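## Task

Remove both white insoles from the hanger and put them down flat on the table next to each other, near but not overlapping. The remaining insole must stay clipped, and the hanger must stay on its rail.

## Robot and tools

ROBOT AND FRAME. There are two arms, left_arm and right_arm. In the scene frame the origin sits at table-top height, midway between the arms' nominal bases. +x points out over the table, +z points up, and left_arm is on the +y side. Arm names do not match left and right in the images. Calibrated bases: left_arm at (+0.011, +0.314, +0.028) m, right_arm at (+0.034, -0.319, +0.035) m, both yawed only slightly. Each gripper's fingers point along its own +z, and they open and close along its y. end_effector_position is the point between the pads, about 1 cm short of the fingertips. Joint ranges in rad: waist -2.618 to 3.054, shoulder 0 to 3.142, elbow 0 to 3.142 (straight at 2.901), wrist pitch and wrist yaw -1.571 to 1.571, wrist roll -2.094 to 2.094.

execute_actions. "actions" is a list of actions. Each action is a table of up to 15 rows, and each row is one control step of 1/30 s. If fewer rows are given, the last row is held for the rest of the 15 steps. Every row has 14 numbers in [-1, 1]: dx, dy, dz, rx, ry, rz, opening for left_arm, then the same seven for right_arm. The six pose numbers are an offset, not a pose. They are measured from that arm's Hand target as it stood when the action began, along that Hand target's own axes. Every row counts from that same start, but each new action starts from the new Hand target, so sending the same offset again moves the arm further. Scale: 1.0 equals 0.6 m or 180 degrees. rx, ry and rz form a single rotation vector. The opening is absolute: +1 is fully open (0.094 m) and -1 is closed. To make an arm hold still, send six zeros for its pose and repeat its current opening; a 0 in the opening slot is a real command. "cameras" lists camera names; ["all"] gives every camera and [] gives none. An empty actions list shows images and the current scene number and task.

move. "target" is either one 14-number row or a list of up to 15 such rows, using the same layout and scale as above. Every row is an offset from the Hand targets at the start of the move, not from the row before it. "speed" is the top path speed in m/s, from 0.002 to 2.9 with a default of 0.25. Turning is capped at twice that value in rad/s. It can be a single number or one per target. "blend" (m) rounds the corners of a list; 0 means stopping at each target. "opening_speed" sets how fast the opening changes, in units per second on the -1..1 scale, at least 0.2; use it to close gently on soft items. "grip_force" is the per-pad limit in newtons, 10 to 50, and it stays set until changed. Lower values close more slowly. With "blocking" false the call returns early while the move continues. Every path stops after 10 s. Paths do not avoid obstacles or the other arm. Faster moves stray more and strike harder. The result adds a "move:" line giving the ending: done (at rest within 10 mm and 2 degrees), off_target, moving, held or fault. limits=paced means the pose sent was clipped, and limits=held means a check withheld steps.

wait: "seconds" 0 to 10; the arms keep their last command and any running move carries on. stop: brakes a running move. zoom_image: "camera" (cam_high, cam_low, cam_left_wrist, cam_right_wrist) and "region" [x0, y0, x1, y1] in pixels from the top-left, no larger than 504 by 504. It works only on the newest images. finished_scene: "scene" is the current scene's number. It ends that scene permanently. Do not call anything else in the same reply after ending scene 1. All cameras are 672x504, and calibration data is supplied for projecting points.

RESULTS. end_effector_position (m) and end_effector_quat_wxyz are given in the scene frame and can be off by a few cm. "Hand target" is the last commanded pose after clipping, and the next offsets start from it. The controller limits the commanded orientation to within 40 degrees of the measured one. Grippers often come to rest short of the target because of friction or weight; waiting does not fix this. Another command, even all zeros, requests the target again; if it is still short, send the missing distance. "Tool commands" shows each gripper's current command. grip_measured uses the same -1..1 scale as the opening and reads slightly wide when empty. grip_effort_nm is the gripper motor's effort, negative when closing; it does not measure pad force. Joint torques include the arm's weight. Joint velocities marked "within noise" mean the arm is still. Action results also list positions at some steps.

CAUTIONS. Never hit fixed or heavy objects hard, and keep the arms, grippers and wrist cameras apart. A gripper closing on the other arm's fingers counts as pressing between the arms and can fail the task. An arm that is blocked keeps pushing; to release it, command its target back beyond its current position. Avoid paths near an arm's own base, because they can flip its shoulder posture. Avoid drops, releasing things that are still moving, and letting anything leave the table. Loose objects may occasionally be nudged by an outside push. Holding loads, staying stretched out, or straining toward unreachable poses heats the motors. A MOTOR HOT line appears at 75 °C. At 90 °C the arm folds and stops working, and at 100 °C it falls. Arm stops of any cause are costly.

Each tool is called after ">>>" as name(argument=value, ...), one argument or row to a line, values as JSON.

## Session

>>> execute_actions(
  actions=[],
)

>>> zoom_image(
  camera="cam_high",
  region=[190, 120, 490, 430],
)

>>> zoom_image(
  camera="cam_low",
  region=[270, 90, 450, 270],
)

Scene clock: 0.00 s.
left_arm: end_effector_position=(+0.4187, +0.3094, +0.1377) grip_measured=+1.000 grip_effort_nm=n/a end_effector_quat_wxyz=(+0.601, -0.014, +0.799, +0.002) | right_arm: end_effector_position=(+0.4416, -0.2885, +0.1421) grip_measured=+1.000 grip_effort_nm=n/a end_effector_quat_wxyz=(+0.602, -0.002, +0.797, -0.041)
Joint positions: left_arm=[-0.057 1.558 0.385 0.891 -0.056 -0.031 0.094] | right_arm=[0.142 1.595 0.394 0.918 0.228 -0.006 0.094]
Joint velocities: within noise
Joint torques (N m): no reading
Heat: left arm: 28 °C; right arm: 31 °C.
Hand target: left_arm +0.4205, +0.3093, +0.1427; +0.606, -0.015, +0.795, +0.002 | right_arm +0.4416, -0.2887, +0.1416; +0.600, -0.002, +0.799, -0.042
Tool commands: left_gripper/opening=+1.0 right_gripper/opening=+1.0
camera_calibration:
cam_left_wrist: T_world_to_cam=[[0.0168219, -0.999857, 0.0016879, 0.304126], [-0.655254, -0.0122993, -0.755309, 0.418405], [0.755221, 0.0115998, -0.655367, -0.141462], [0, 0, 0, 1]] pos_world=[0.375881, 0.31087, 0.222802]
cam_right_wrist: T_world_to_cam=[[-0.0587141, -0.996158, 0.0649706, -0.271061], [-0.662796, -0.00976781, -0.748736, 0.436129], [0.746494, -0.0870236, -0.659677, -0.173259], [0, 0, 0, 1]] pos_world=[0.402486, -0.280838, 0.229861]

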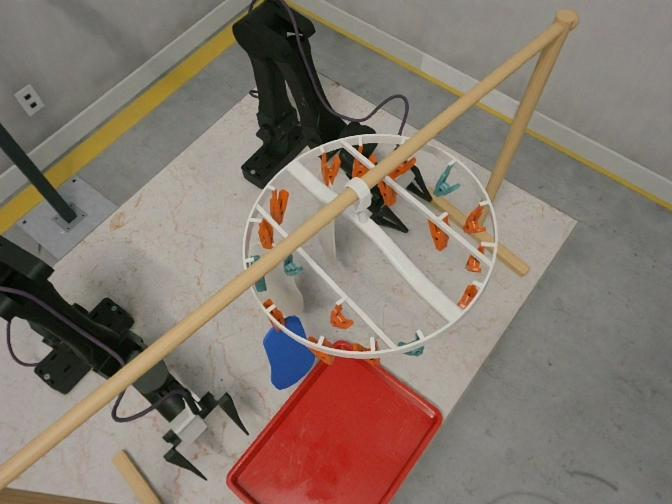

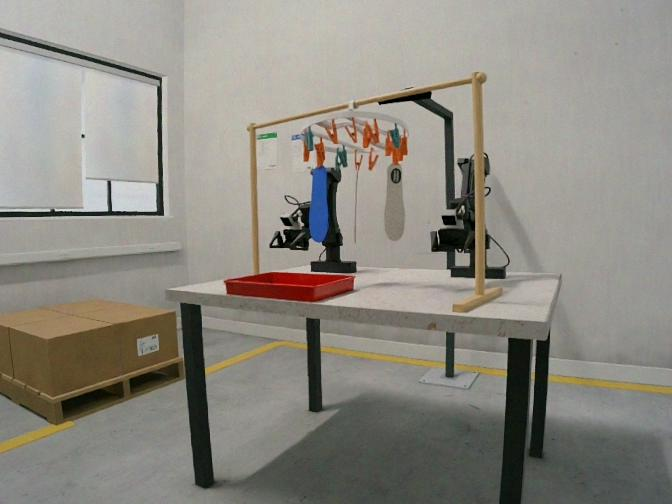

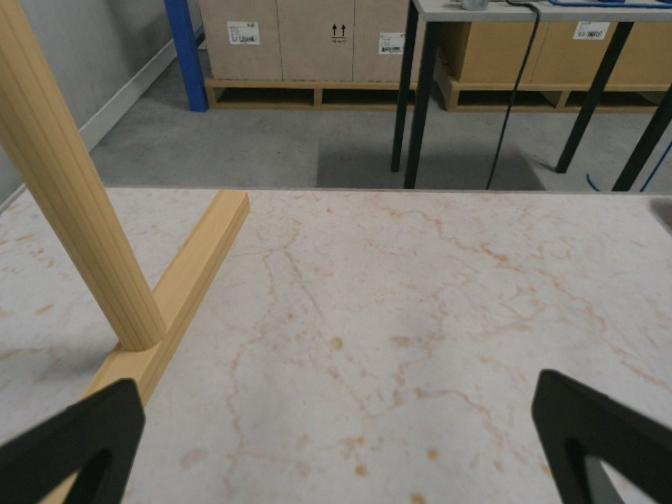

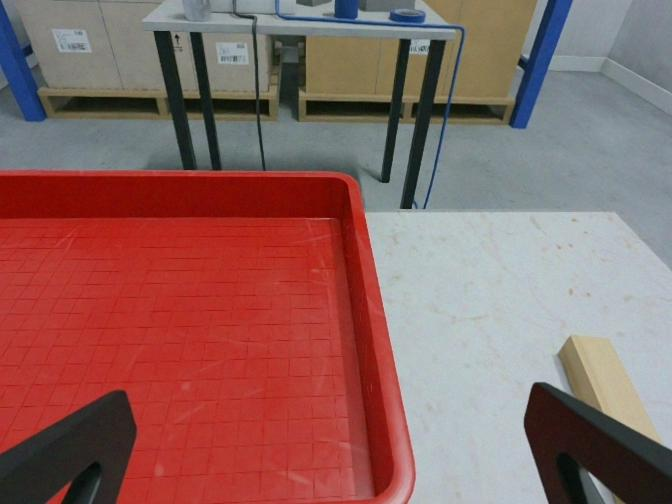

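Scaled by 1.626 from the camera's 672x504 image, which has a finer 960x720 frame.

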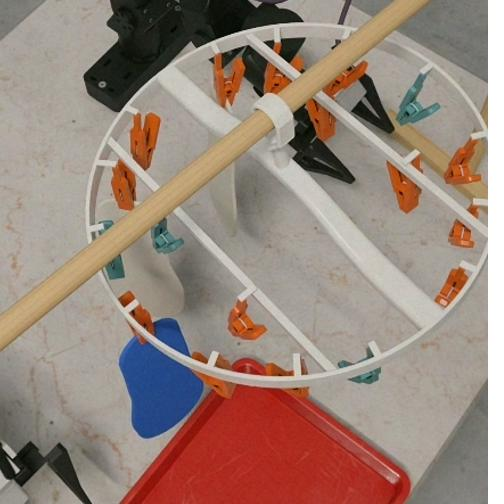

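Scaled by 2.800 from the camera's 672x504 image, which has a finer 960x720 frame.

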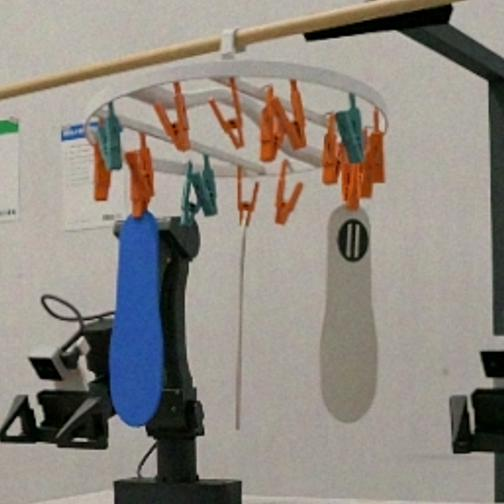

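>>> move(
  target=[
    [-0.016,-0.135,-0.16,0.072,-0.028,0.013,0.3,0.003,0.068,-0.211,-0.05,-0.02,-0.003,0.3],
    [-0.032,-0.27,-0.323,0.144,-0.056,0.026,0.3,-0.043,0.336,-0.380,-0.172,-0.066,-0.010,0.3],
  ],
  blend=[0.04,0],
  speed=0.3,
  grip_force=50,
  cameras=["cam_high","cam_left_wrist","cam_right_wrist"],
)

Scene clock: 33.07 s.
left_arm: end_effector_position=(+0.2435, +0.1438, +0.2107) grip_measured=+0.302 grip_effort_nm=-0.10 end_effector_quat_wxyz=(+0.659, +0.159, +0.721, -0.148) | right_arm: end_effector_position=(+0.2388, -0.0745, +0.2096) grip_measured=+0.302 grip_effort_nm=-0.10 end_effector_quat_wxyz=(+0.652, -0.182, +0.718, +0.164)
Joint positions: left_arm=[-0.959 0.598 0.114 0.382 -0.499 -0.053 0.061] | right_arm=[1.247 1.064 0.197 0.731 0.777 0.092 0.061]
Joint torques (N m): left_arm=[-0.73 -0.29 8.14 1.75 -0.1 -0.11] | right_arm=[0.43 -1.24 9.91 1.41 0.17 -0.05]
Heat: left arm: 31 °C; right arm: 33 °C.
Hand target: left_arm +0.2428, +0.1438, +0.2151; +0.660, +0.154, +0.720, -0.151 | right_arm +0.2397, -0.0717, +0.2153; +0.655, -0.179, +0.716, +0.163
Off the commanded pose: left_arm 0.004 m, 1 deg | right_arm 0.006 m, 1 deg.
move: done
camera_calibration:
cam_left_wrist: T_world_to_cam=[[-0.429027, -0.903239, -0.009716, 0.238401], [-0.446748, 0.221524, -0.866801, 0.295779], [0.785081, -0.367541, -0.49856, 0.0548239], [0, 0, 0, 1]] pos_world=[0.191378, 0.169961, 0.286031]
cam_right_wrist: T_world_to_cam=[[0.464941, -0.885337, -0.00305857, -0.176703], [-0.458994, -0.238087, -0.855944, 0.311216], [0.75707, 0.399367, -0.51706, 0.0451194], [0, 0, 0, 1]] pos_world=[0.190844, -0.100365, 0.289172]
Images, in order (width x height): cam_high 672x504, cam_left_wrist 672x504, cam_right_wrist 672x504.

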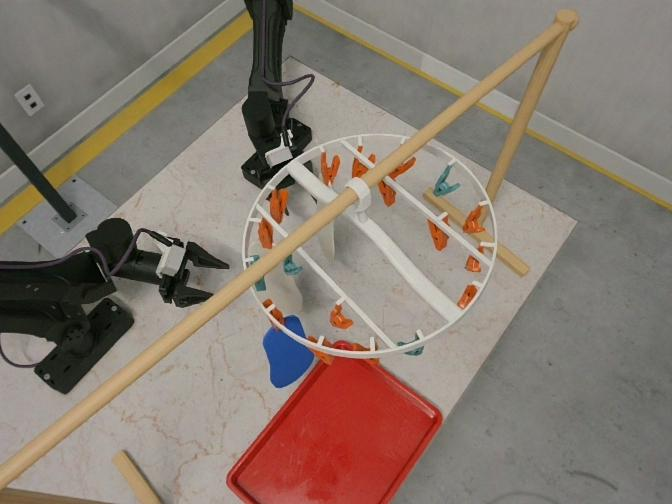

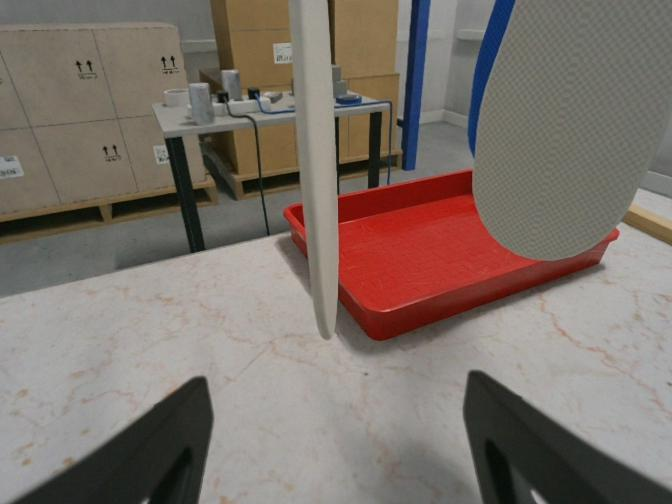

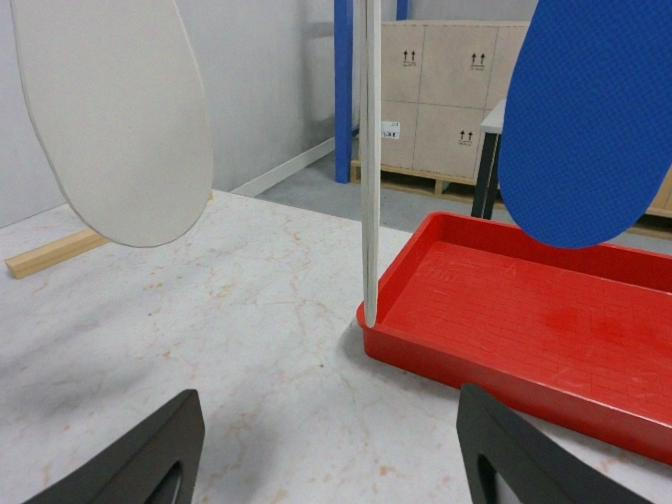

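>>> move(
  target=[
    [-0.0245,0.011,0.1495,0,0,0,0.3,-0.0237,-0.0273,0.1375,0.0332,0,0.003,0.3],
    [-0.0245,0.011,0.1495,0,0,0,-1,-0.0237,-0.0273,0.1375,0.0332,0,0.003,-1],
  ],
  cameras=["cam_left_wrist","cam_right_wrist"],
)

Scene clock: 52.53 s.
left_arm: end_effector_position=(+0.3212, +0.1154, +0.2079) grip_measured=-0.947 grip_effort_nm=-1.04 end_effector_quat_wxyz=(+0.648, +0.157, +0.731, -0.146) | right_arm: end_effector_position=(+0.3179, -0.0508, +0.2198) grip_measured=-0.966 grip_effort_nm=-1.02 end_effector_quat_wxyz=(+0.662, -0.139, +0.725, +0.129)
Joint positions: left_arm=[-0.719 1.19 0.296 0.772 -0.264 -0.042 0.002] | right_arm=[1.008 1.405 0.426 0.866 0.653 0.072 0.002]
Joint torques (N m): left_arm=[0.65 -1.83 9.2 2.07 0.05 0.03] | right_arm=[-0.44 -3.52 9.48 1.47 -0.04 -0.06]
Heat: left arm: 31 °C; right arm: 33 °C.
Hand target: left_arm +0.3279, +0.1118, +0.2222; +0.660, +0.154, +0.720, -0.151 | right_arm +0.3210, -0.0469, +0.2222; +0.663, -0.141, +0.724, +0.129
Off the commanded pose: left_arm 0.016 m, 2 deg | right_arm 0.006 m, 0 deg.
move: off_target (left_arm); target 2's new opening was sent with left_arm's hand 0.016 m and 2 deg from that target
camera_calibration:
cam_left_wrist: T_world_to_cam=[[-0.424785, -0.905287, -0.00371926, 0.243714], [-0.472645, 0.225278, -0.851972, 0.339219], [0.772117, -0.360147, -0.523574, -0.00953931], [0, 0, 0, 1]] pos_world=[0.271222, 0.140777, 0.284917]
cam_right_wrist: T_world_to_cam=[[0.361284, -0.93241, -0.00926432, -0.160582], [-0.480026, -0.177461, -0.859117, 0.372301], [0.799405, 0.314833, -0.511695, -0.037845], [0, 0, 0, 1]] pos_world=[0.266983, -0.0717446, 0.298997]
Images, in order (width x height): cam_left_wrist 672x504, cam_right_wrist 672x504.

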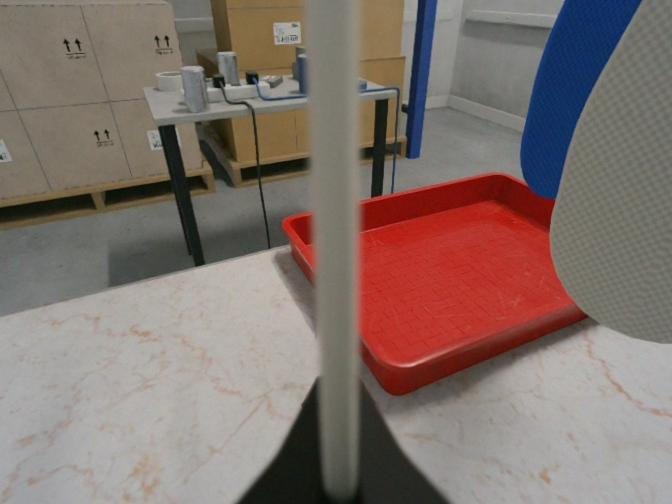

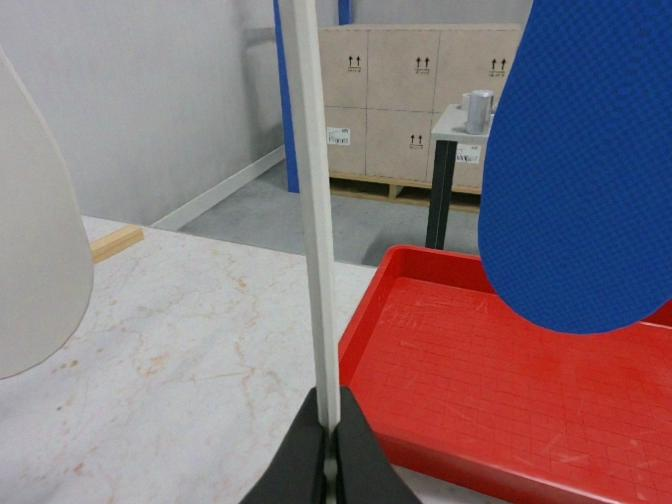

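>>> move(
  target=[
    [0.191,0.003,0.016,0,0,0,-1,0,0,0,0,0,0,-1],
    [0.191,0.003,0.016,0,0,0,-1,0.208,0,0.018,0,0,0,-1],
  ],
  speed=0.12,
  cameras=["cam_low","cam_high"],
)

Scene clock: 57.53 s.
left_arm: end_effector_position=(+0.3278, +0.1093, +0.1115) grip_measured=-0.947 grip_effort_nm=-1.04 end_effector_quat_wxyz=(+0.643, +0.159, +0.735, -0.146) | right_arm: end_effector_position=(+0.3193, -0.0477, +0.1007) grip_measured=-0.967 grip_effort_nm=-1.03 end_effector_quat_wxyz=(+0.649, -0.143, +0.736, +0.124)
Joint positions: left_arm=[-0.719 1.904 0.192 1.576 -0.261 -0.044 0.002] | right_arm=[1.008 2.066 0.342 1.566 0.65 0.093 0.002]
Joint torques (N m): left_arm=[0.59 -3.85 2.18 2 -0.01 -0.09] | right_arm=[-0.1 -5.75 4.31 1.53 0.08 0.02]
Heat: left arm: 31 °C; right arm: 33 °C.
Hand target: left_arm +0.3280, +0.1120, +0.1073; +0.660, +0.154, +0.719, -0.151 | right_arm +0.3208, -0.0470, +0.0968; +0.663, -0.141, +0.724, +0.129
Off the commanded pose: left_arm 0.005 m, 3 deg | right_arm 0.004 m, 2 deg.
joint sent to its limit (left arm) — joint 4 (wrist pitch), upper limit. The joint targets are off in orientation, not in position.
joint sent to its limit (right arm) — joint 4 (wrist pitch), upper limit. The joint targets still meet the commanded pose.
move: off_target (left_arm)
Images, in order (width x height): cam_high 672x504, cam_low 672x504.

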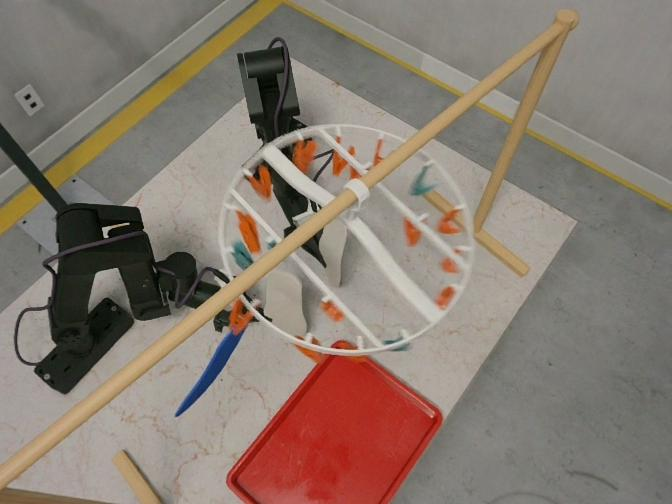

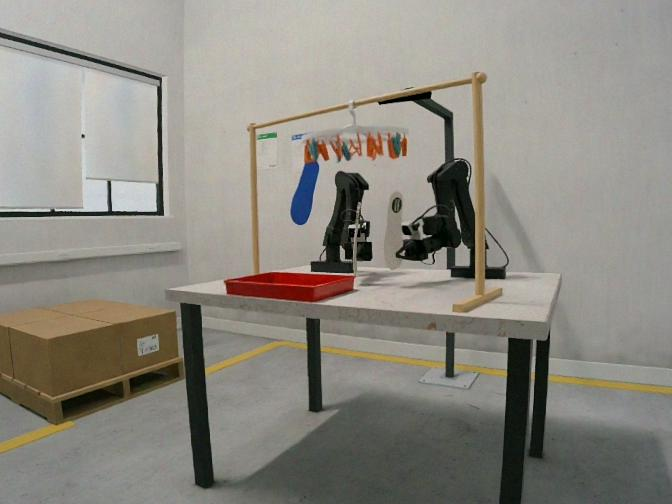

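>>> move(
  target=[
    [-0.057,0.079,-0.181,0.139,0.273,-0.399,-1,-0.0885,0.12,-0.006,-0.315,0.421,0.267,-1],
    [0.074,0.021,-0.1415,0.139,0.273,-0.399,-1,0.043,0.158,0.022,-0.315,0.421,0.267,-1],
  ],
  speed=[0.3,0.15],
  blend=[0.03,0],
  cameras=["all"],
)

Scene clock: 82.20 s.
left_arm: end_effector_position=(+0.2577, +0.1626, +0.0725) grip_measured=-0.947 grip_effort_nm=-1.04 end_effector_quat_wxyz=(+0.077, -0.111, +0.819, -0.558) | right_arm: end_effector_position=(+0.3015, +0.0456, +0.0773) grip_measured=-0.967 grip_effort_nm=-1.03 end_effector_quat_wxyz=(-0.107, -0.184, +0.812, +0.543)
Joint positions: left_arm=[0.029 1.601 0.374 0.172 1.138 -0.556 0.002] | right_arm=[0.532 2.197 1.299 -0.344 -1.15 0.331 0.002]
Joint torques (N m): left_arm=[-0.73 -3.32 3.1 1.22 0.45 -0.04] | right_arm=[0.29 -9.95 5.74 0.62 -0.62 0]
Heat: left arm: 31 °C; right arm: 32 °C.
Hand target: left_arm +0.2530, +0.1601, +0.0698; +0.072, -0.110, +0.818, -0.560 | right_arm +0.2953, +0.0450, +0.0700; -0.122, -0.179, +0.809, +0.546
Off the commanded pose: left_arm 0.006 m, 1 deg | right_arm 0.010 m, 2 deg.
move: done
camera_calibration:
cam_left_wrist: T_world_to_cam=[[0.081276, -0.352237, 0.932375, -0.0291836], [-0.980929, 0.137442, 0.137432, 0.256686], [-0.176556, -0.925764, -0.334349, 0.308375], [0, 0, 0, 1]] pos_world=[0.308608, 0.239923, 0.0950381]
cam_right_wrist: T_world_to_cam=[[0.179709, -0.353658, -0.917949, 0.0325495], [-0.660011, -0.735287, 0.154072, 0.260482], [-0.729445, 0.578168, -0.365556, 0.309501], [0, 0, 0, 1]] pos_world=[0.391836, 0.0240968, 0.102886]

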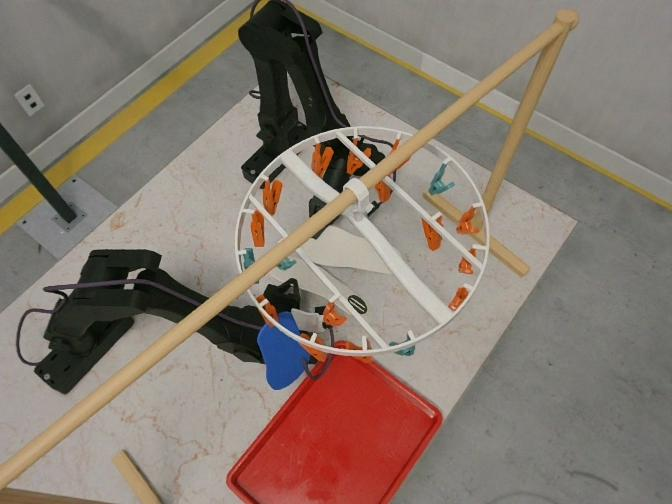

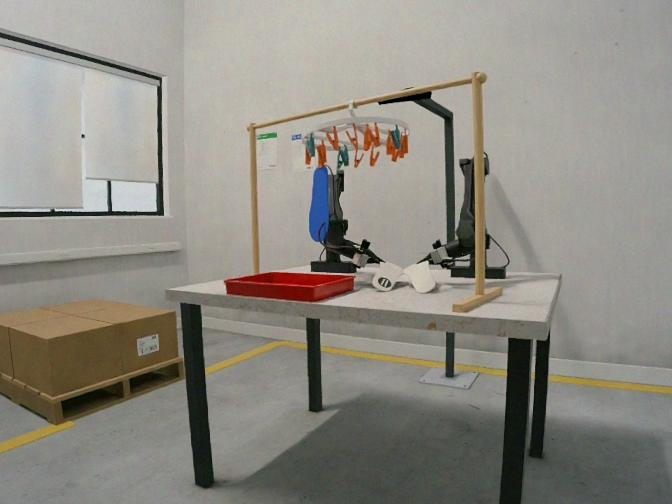

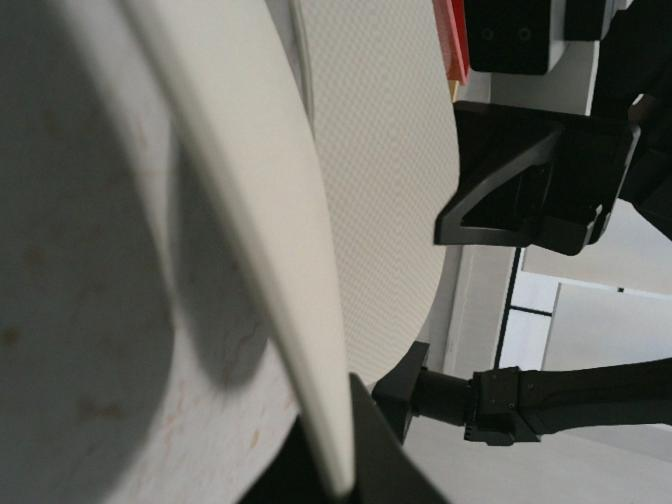

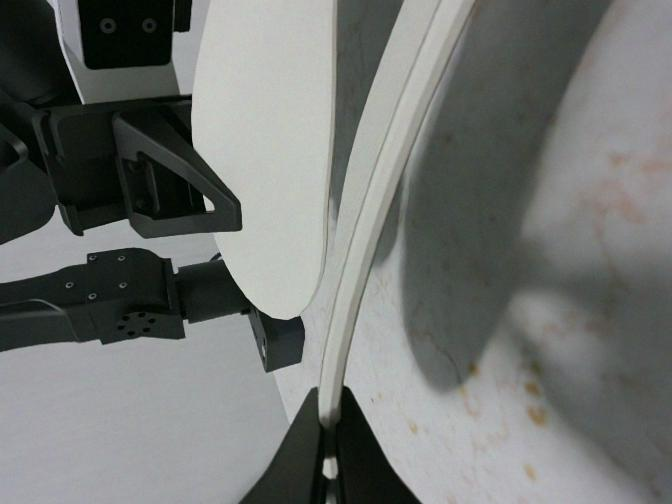

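>>> zoom_image(
  camera="cam_high",
  region=[270, 200, 430, 340],
)

>>> zoom_image(
  camera="cam_low",
  region=[340, 230, 480, 310],
)

Scaled by 3.150 from the camera's 672x504 image, which has a finer 960x720 frame.

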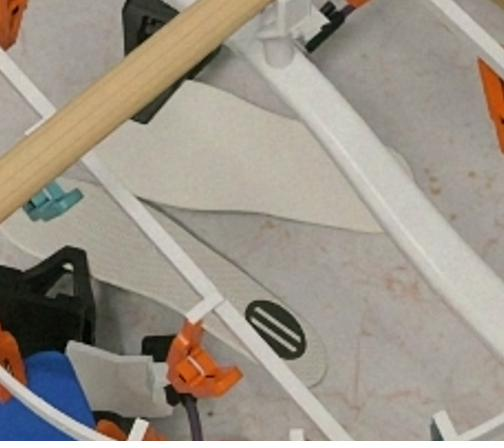

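Scaled by 3.600 from the camera's 672x504 image, which has a finer 960x720 frame.

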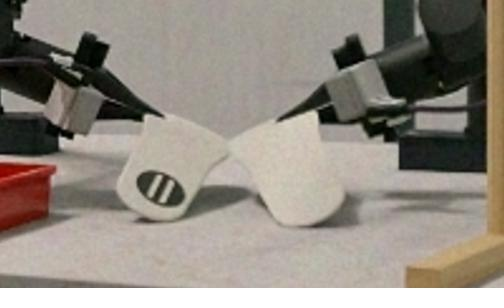

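>>> move(
  target=[
    [0,0.077,0.0185,0,0,0,-1,0,-0.073,0.029,0,0,0,-1],
    [0,0.077,0.0185,0,0,0,-0.6,0,-0.073,0.029,0,0,0,-0.6],
    [0,0.077,-0.16,0,0,0,-0.6,0,-0.073,-0.14,0,0,0,-0.6],
  ],
  speed=[0.1,0.1,0.2],
  cameras=["all"],
)

>>> zoom_image(
  camera="cam_high",
  region=[270, 200, 430, 340],
)

Scene clock: 99.27 s.
left_arm: end_effector_position=(+0.2224, +0.2629, +0.0614) grip_measured=-0.602 grip_effort_nm=0.08 end_effector_quat_wxyz=(+0.073, -0.117, +0.819, -0.557) | right_arm: end_effector_position=(+0.3343, -0.0425, +0.0670) grip_measured=-0.602 grip_effort_nm=0.11 end_effector_quat_wxyz=(-0.117, -0.178, +0.811, +0.545)
Joint positions: left_arm=[0.564 1.907 0.666 -0.991 1.086 0.709 0.019] | right_arm=[0.292 2.323 1.479 -0.98 -1.169 -0.277 0.019]
Joint torques (N m): left_arm=[-0.92 -3.7 4.12 -0.65 0.39 0.1] | right_arm=[0.34 -9.48 8.01 -0.22 -0.51 -0.13]
Heat: left arm: 30 °C; right arm: 32 °C.
Hand target: left_arm +0.2254, +0.2627, +0.0616; +0.072, -0.109, +0.818, -0.560 | right_arm +0.3352, -0.0405, +0.0608; -0.122, -0.179, +0.809, +0.546
Off the commanded pose: left_arm 0.003 m, 1 deg | right_arm 0.007 m, 1 deg.
move: done; target 2's new opening was sent with right_arm's hand 0.012 m and 2 deg from that target
camera_calibration:
cam_left_wrist: T_world_to_cam=[[0.0953176, -0.351077, 0.931483, 0.0158962], [-0.979397, 0.13428, 0.150831, 0.209489], [-0.178032, -0.926668, -0.331044, 0.391689], [0, 0, 0, 1]] pos_world=[0.273391, 0.340416, 0.0832619]
cam_right_wrist: T_world_to_cam=[[0.158227, -0.355004, -0.921377, -0.00666233], [-0.656001, -0.735221, 0.170625, 0.21644], [-0.737989, 0.577427, -0.349215, 0.382508], [0, 0, 0, 1]] pos_world=[0.425325, -0.0641041, 0.0905087]

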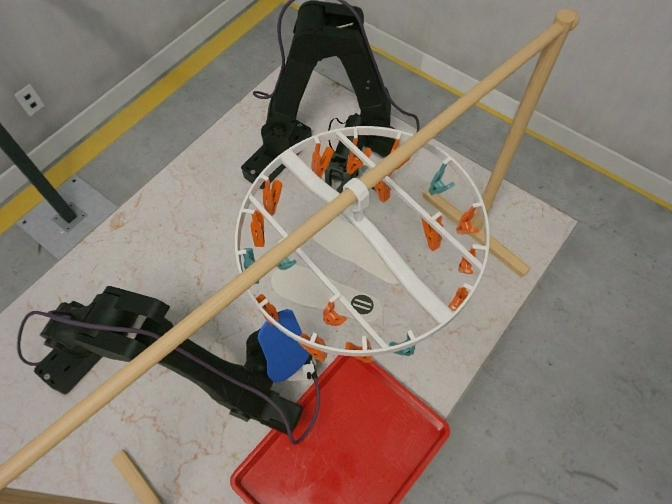

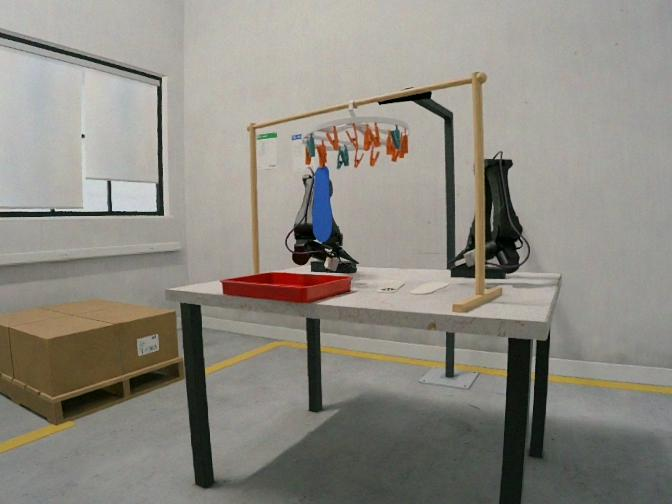

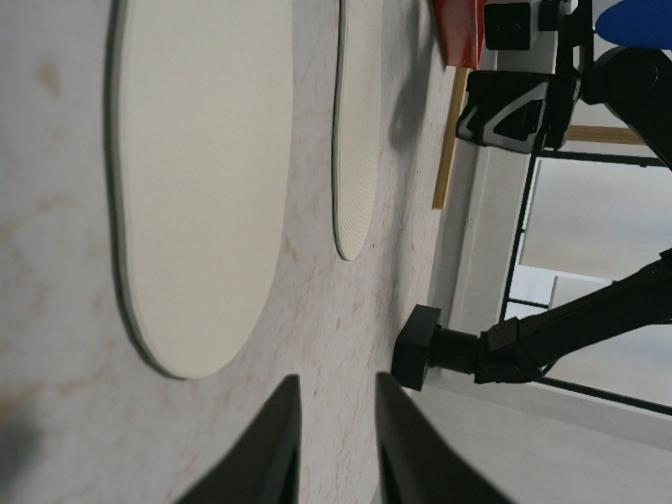

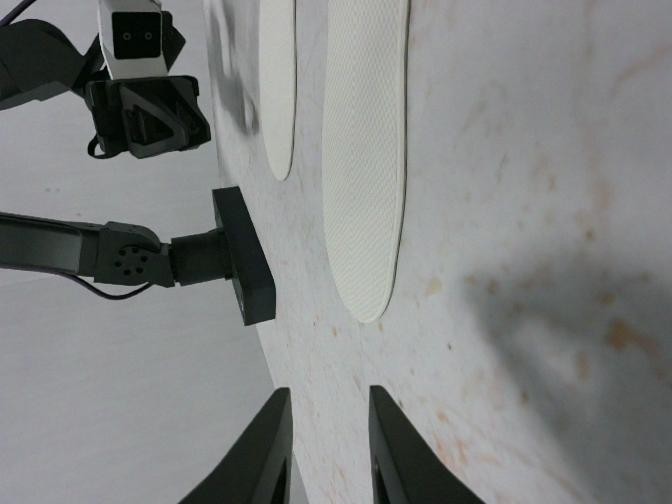

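Scaled by 3.150 from the camera's 672x504 image, which has a finer 960x720 frame.

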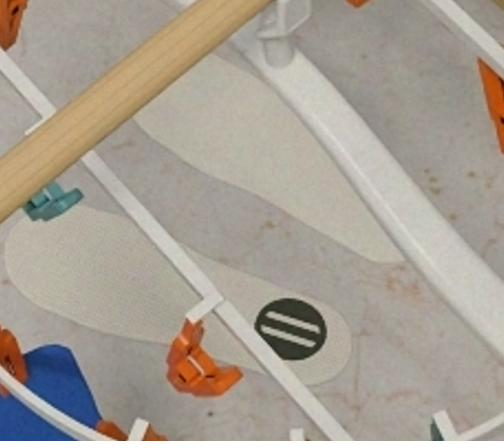

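>>> move(
  target=[-0.159,-0.015,-0.094,-0.139,0.103,0.4725,-1,0,0,-0.05,0,0,0,-0.6],
  cameras=["cam_high","cam_low","cam_left_wrist"],
)

Scene clock: 128.10 s.
left_arm: end_effector_position=(+0.2934, +0.3322, +0.0779) grip_measured=-0.987 grip_effort_nm=-0.68 end_effector_quat_wxyz=(+0.267, +0.521, +0.778, -0.226) | right_arm: end_effector_position=(+0.3434, -0.0649, +0.0786) grip_measured=-0.602 grip_effort_nm=0.11 end_effector_quat_wxyz=(-0.120, -0.181, +0.810, +0.544)
Joint positions: left_arm=[0.465 1.776 1.034 -1.003 0.697 1.729 0.001] | right_arm=[0.231 2.351 1.571 -1.195 -1.146 -0.442 0.019]
Joint torques (N m): left_arm=[-0.66 -8.05 7.28 0.2 0.37 0.02] | right_arm=[-0.5 -9.57 7.97 -0.42 -0.47 -0.14]
Heat: left arm: 29 °C; right arm: 33 °C.
Hand target: left_arm +0.3048, +0.3351, +0.0899; +0.284, +0.536, +0.769, -0.201 | right_arm +0.3471, -0.0657, +0.0721; -0.122, -0.179, +0.809, +0.546
Off the commanded pose: left_arm 0.017 m, 4 deg | right_arm 0.008 m, 0 deg.
move: off_target (left_arm)
camera_calibration:
cam_left_wrist: T_world_to_cam=[[-0.937455, -0.34166, 0.0666842, 0.385429], [-0.346393, 0.896573, -0.275987, -0.138516], [0.0345067, -0.281825, -0.958845, 0.246334], [0, 0, 0, 1]] pos_world=[0.304841, 0.325298, 0.172265]
Images, in order (width x height): cam_high 672x504, cam_low 672x504, cam_left_wrist 672x504.

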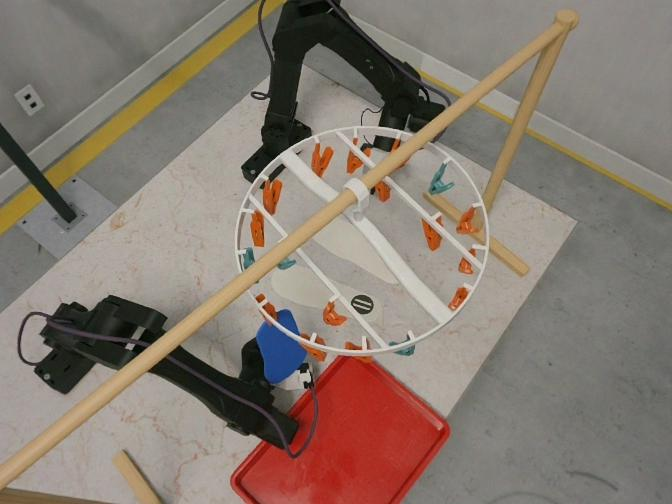

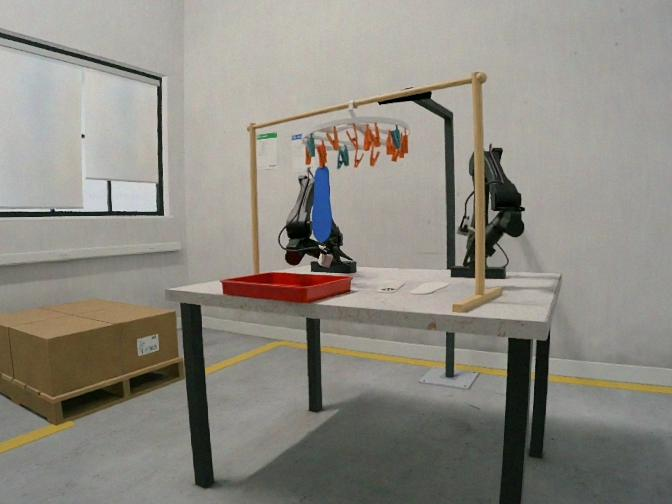

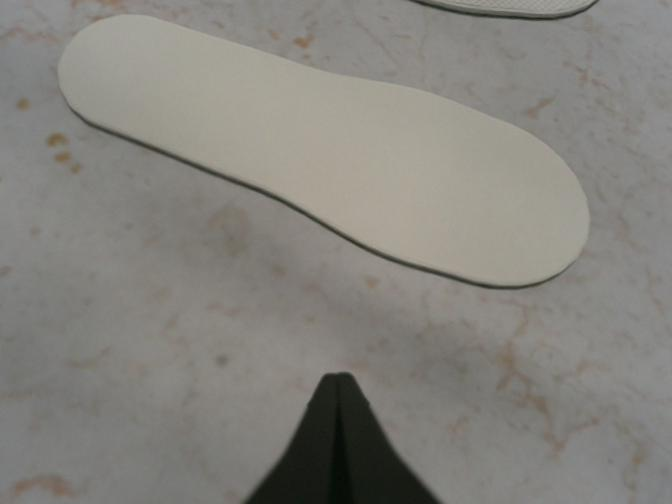

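>>> move(
  target=[0.036,-0.017,0.114,0,0,0,-1,0,0,0,0,0,0,-0.6],
  speed=0.1,
  cameras=["cam_left_wrist"],
)

Scene clock: 156.63 s.
left_arm: end_effector_position=(+0.3083, +0.3105, +0.0287) grip_measured=-0.987 grip_effort_nm=-0.68 end_effector_quat_wxyz=(+0.285, +0.541, +0.769, -0.189) | right_arm: end_effector_position=(+0.3434, -0.0649, +0.0786) grip_measured=-0.602 grip_effort_nm=0.11 end_effector_quat_wxyz=(-0.120, -0.181, +0.810, +0.544)
Joint positions: left_arm=[0.367 1.822 0.87 -0.631 0.697 1.616 0.001] | right_arm=[0.231 2.351 1.571 -1.195 -1.146 -0.442 0.019]
Joint torques (N m): left_arm=[-0.62 -4.92 3.62 0.47 0.45 -0.08] | right_arm=[-0.5 -9.57 7.95 -0.4 -0.47 -0.11]
Heat: left arm: 30 °C; right arm: 32 °C.
Hand target: left_arm +0.3046, +0.3049, +0.0240; +0.284, +0.536, +0.769, -0.201 | right_arm +0.3471, -0.0656, +0.0721; -0.122, -0.179, +0.809, +0.546
Off the commanded pose: left_arm 0.008 m, 2 deg | right_arm 0.007 m, 0 deg.
move: done
camera_calibration:
cam_left_wrist: T_world_to_cam=[[-0.94326, -0.33123, -0.0233959, 0.396401], [-0.314135, 0.912969, -0.260397, -0.142885], [0.107611, -0.238272, -0.965218, 0.156574], [0, 0, 0, 1]] pos_world=[0.312175, 0.299056, 0.123195]
Images, in order (width x height): cam_left_wrist 672x504.

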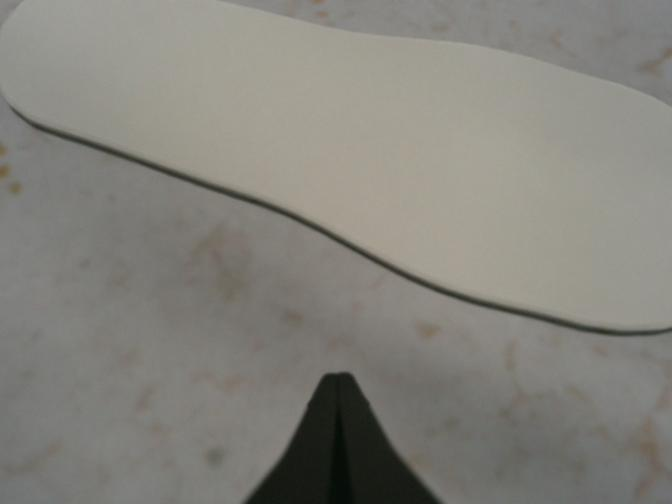

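>>> move(
  target=[
    [-0.010,-0.005,0.040,0,0,0,-1,0,0,0,0,0,0,-0.6],
    [-0.079,-0.010,0.099,0,0,0,-1,0,0,0,0,0,0,-0.6],
  ],
  speed=0.06,
  cameras=["cam_left_wrist","cam_high"],
)

Scene clock: 163.67 s.
left_arm: end_effector_position=(+0.3289, +0.2360, +0.0122) grip_measured=-0.987 grip_effort_nm=-0.68 end_effector_quat_wxyz=(+0.285, +0.538, +0.769, -0.196) | right_arm: end_effector_position=(+0.3434, -0.0649, +0.0786) grip_measured=-0.602 grip_effort_nm=0.11 end_effector_quat_wxyz=(-0.120, -0.181, +0.810, +0.544)
Joint positions: left_arm=[0.093 1.839 0.79 -0.316 0.681 1.26 0.001] | right_arm=[0.231 2.351 1.571 -1.195 -1.146 -0.442 0.019]
Joint torques (N m): left_arm=[-0.62 -6.04 3.43 0.83 0.37 -0.11] | right_arm=[-0.54 -9.55 7.98 -0.4 -0.47 -0.12]
Heat: left arm: 29 °C; right arm: 32 °C.
Hand target: left_arm +0.3246, +0.2327, +0.0100; +0.284, +0.536, +0.769, -0.201 | right_arm +0.3471, -0.0656, +0.0721; -0.122, -0.179, +0.809, +0.546
Off the commanded pose: left_arm 0.006 m, 1 deg | right_arm 0.007 m, 0 deg.
move: done
camera_calibration:
cam_left_wrist: T_world_to_cam=[[-0.943169, -0.332102, -0.0118231, 0.390777], [-0.316772, 0.909245, -0.270053, -0.0708501], [0.100435, -0.250961, -0.962773, 0.126076], [0, 0, 0, 1]] pos_world=[0.333463, 0.225838, 0.10687]
Images, in order (width x height): cam_high 672x504, cam_left_wrist 672x504.

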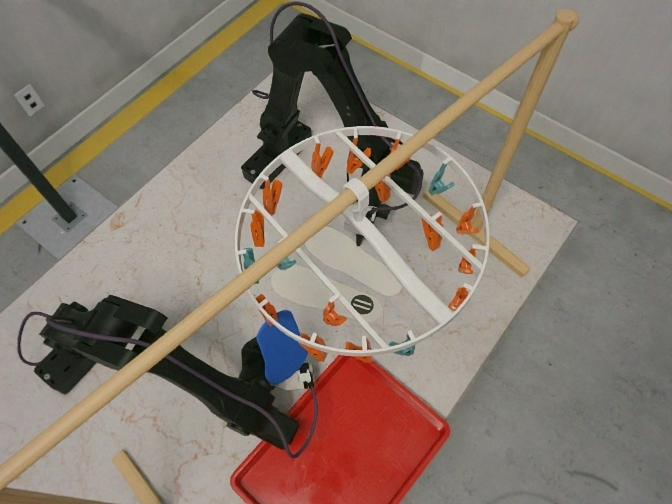

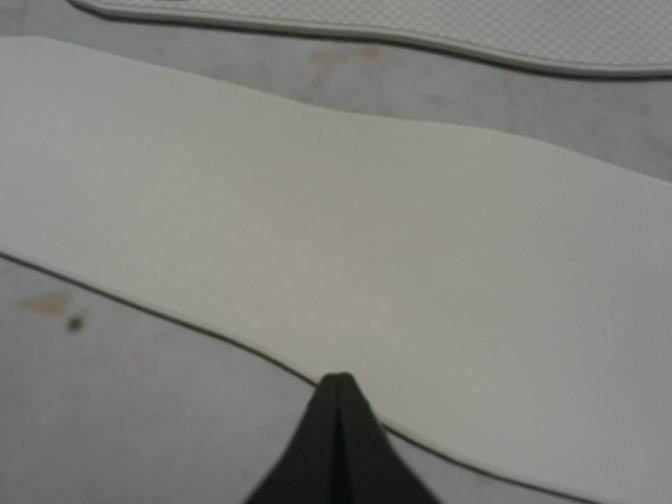

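>>> move(
  target=[0,0,-0.1,0,0,0,-1,0,0,0,0,0,0,-0.6],
  cameras=["cam_left_wrist"],
)

Scene clock: 166.83 s.
left_arm: end_effector_position=(+0.3028, +0.2688, +0.0420) grip_measured=-0.988 grip_effort_nm=-0.68 end_effector_quat_wxyz=(+0.265, +0.534, +0.776, -0.206) | right_arm: end_effector_position=(+0.3434, -0.0649, +0.0786) grip_measured=-0.602 grip_effort_nm=0.11 end_effector_quat_wxyz=(-0.120, -0.181, +0.810, +0.544)
Joint positions: left_arm=[0.221 1.731 0.829 -0.614 0.683 1.426 0.001] | right_arm=[0.231 2.351 1.571 -1.195 -1.146 -0.442 0.019]
Joint torques (N m): left_arm=[0.59 -6.99 7.19 0.32 0.53 0.03] | right_arm=[-0.53 -9.58 7.97 -0.41 -0.47 -0.12]
Heat: left arm: 29 °C; right arm: 32 °C.
Hand target: left_arm +0.3113, +0.2695, +0.0555; +0.284, +0.536, +0.769, -0.202 | right_arm +0.3471, -0.0656, +0.0721; -0.122, -0.179, +0.809, +0.546
Off the commanded pose: left_arm 0.016 m, 2 deg | right_arm 0.007 m, 0 deg.
move: off_target (left_arm)
camera_calibration:
cam_left_wrist: T_world_to_cam=[[-0.942818, -0.331911, 0.0304957, 0.37546], [-0.328789, 0.911112, -0.248543, -0.0987342], [0.0547093, -0.244358, -0.968141, 0.177898], [0, 0, 0, 1]] pos_world=[0.311795, 0.258048, 0.13624]
Images, in order (width x height): cam_left_wrist 672x504.

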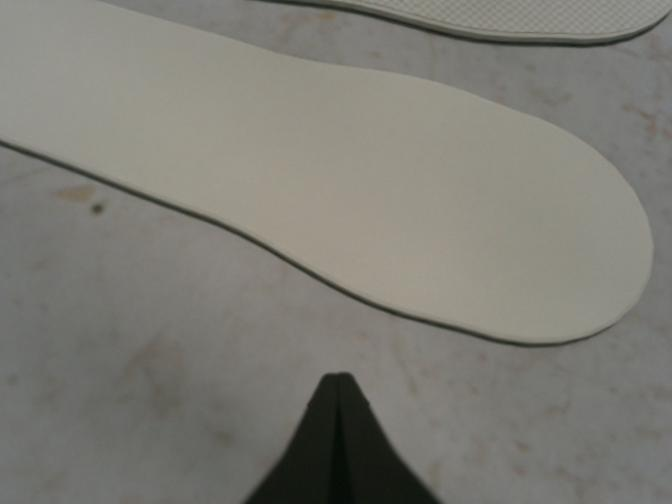

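>>> finished_scene(
  scene=2,
)

The scene is finished: the task was done.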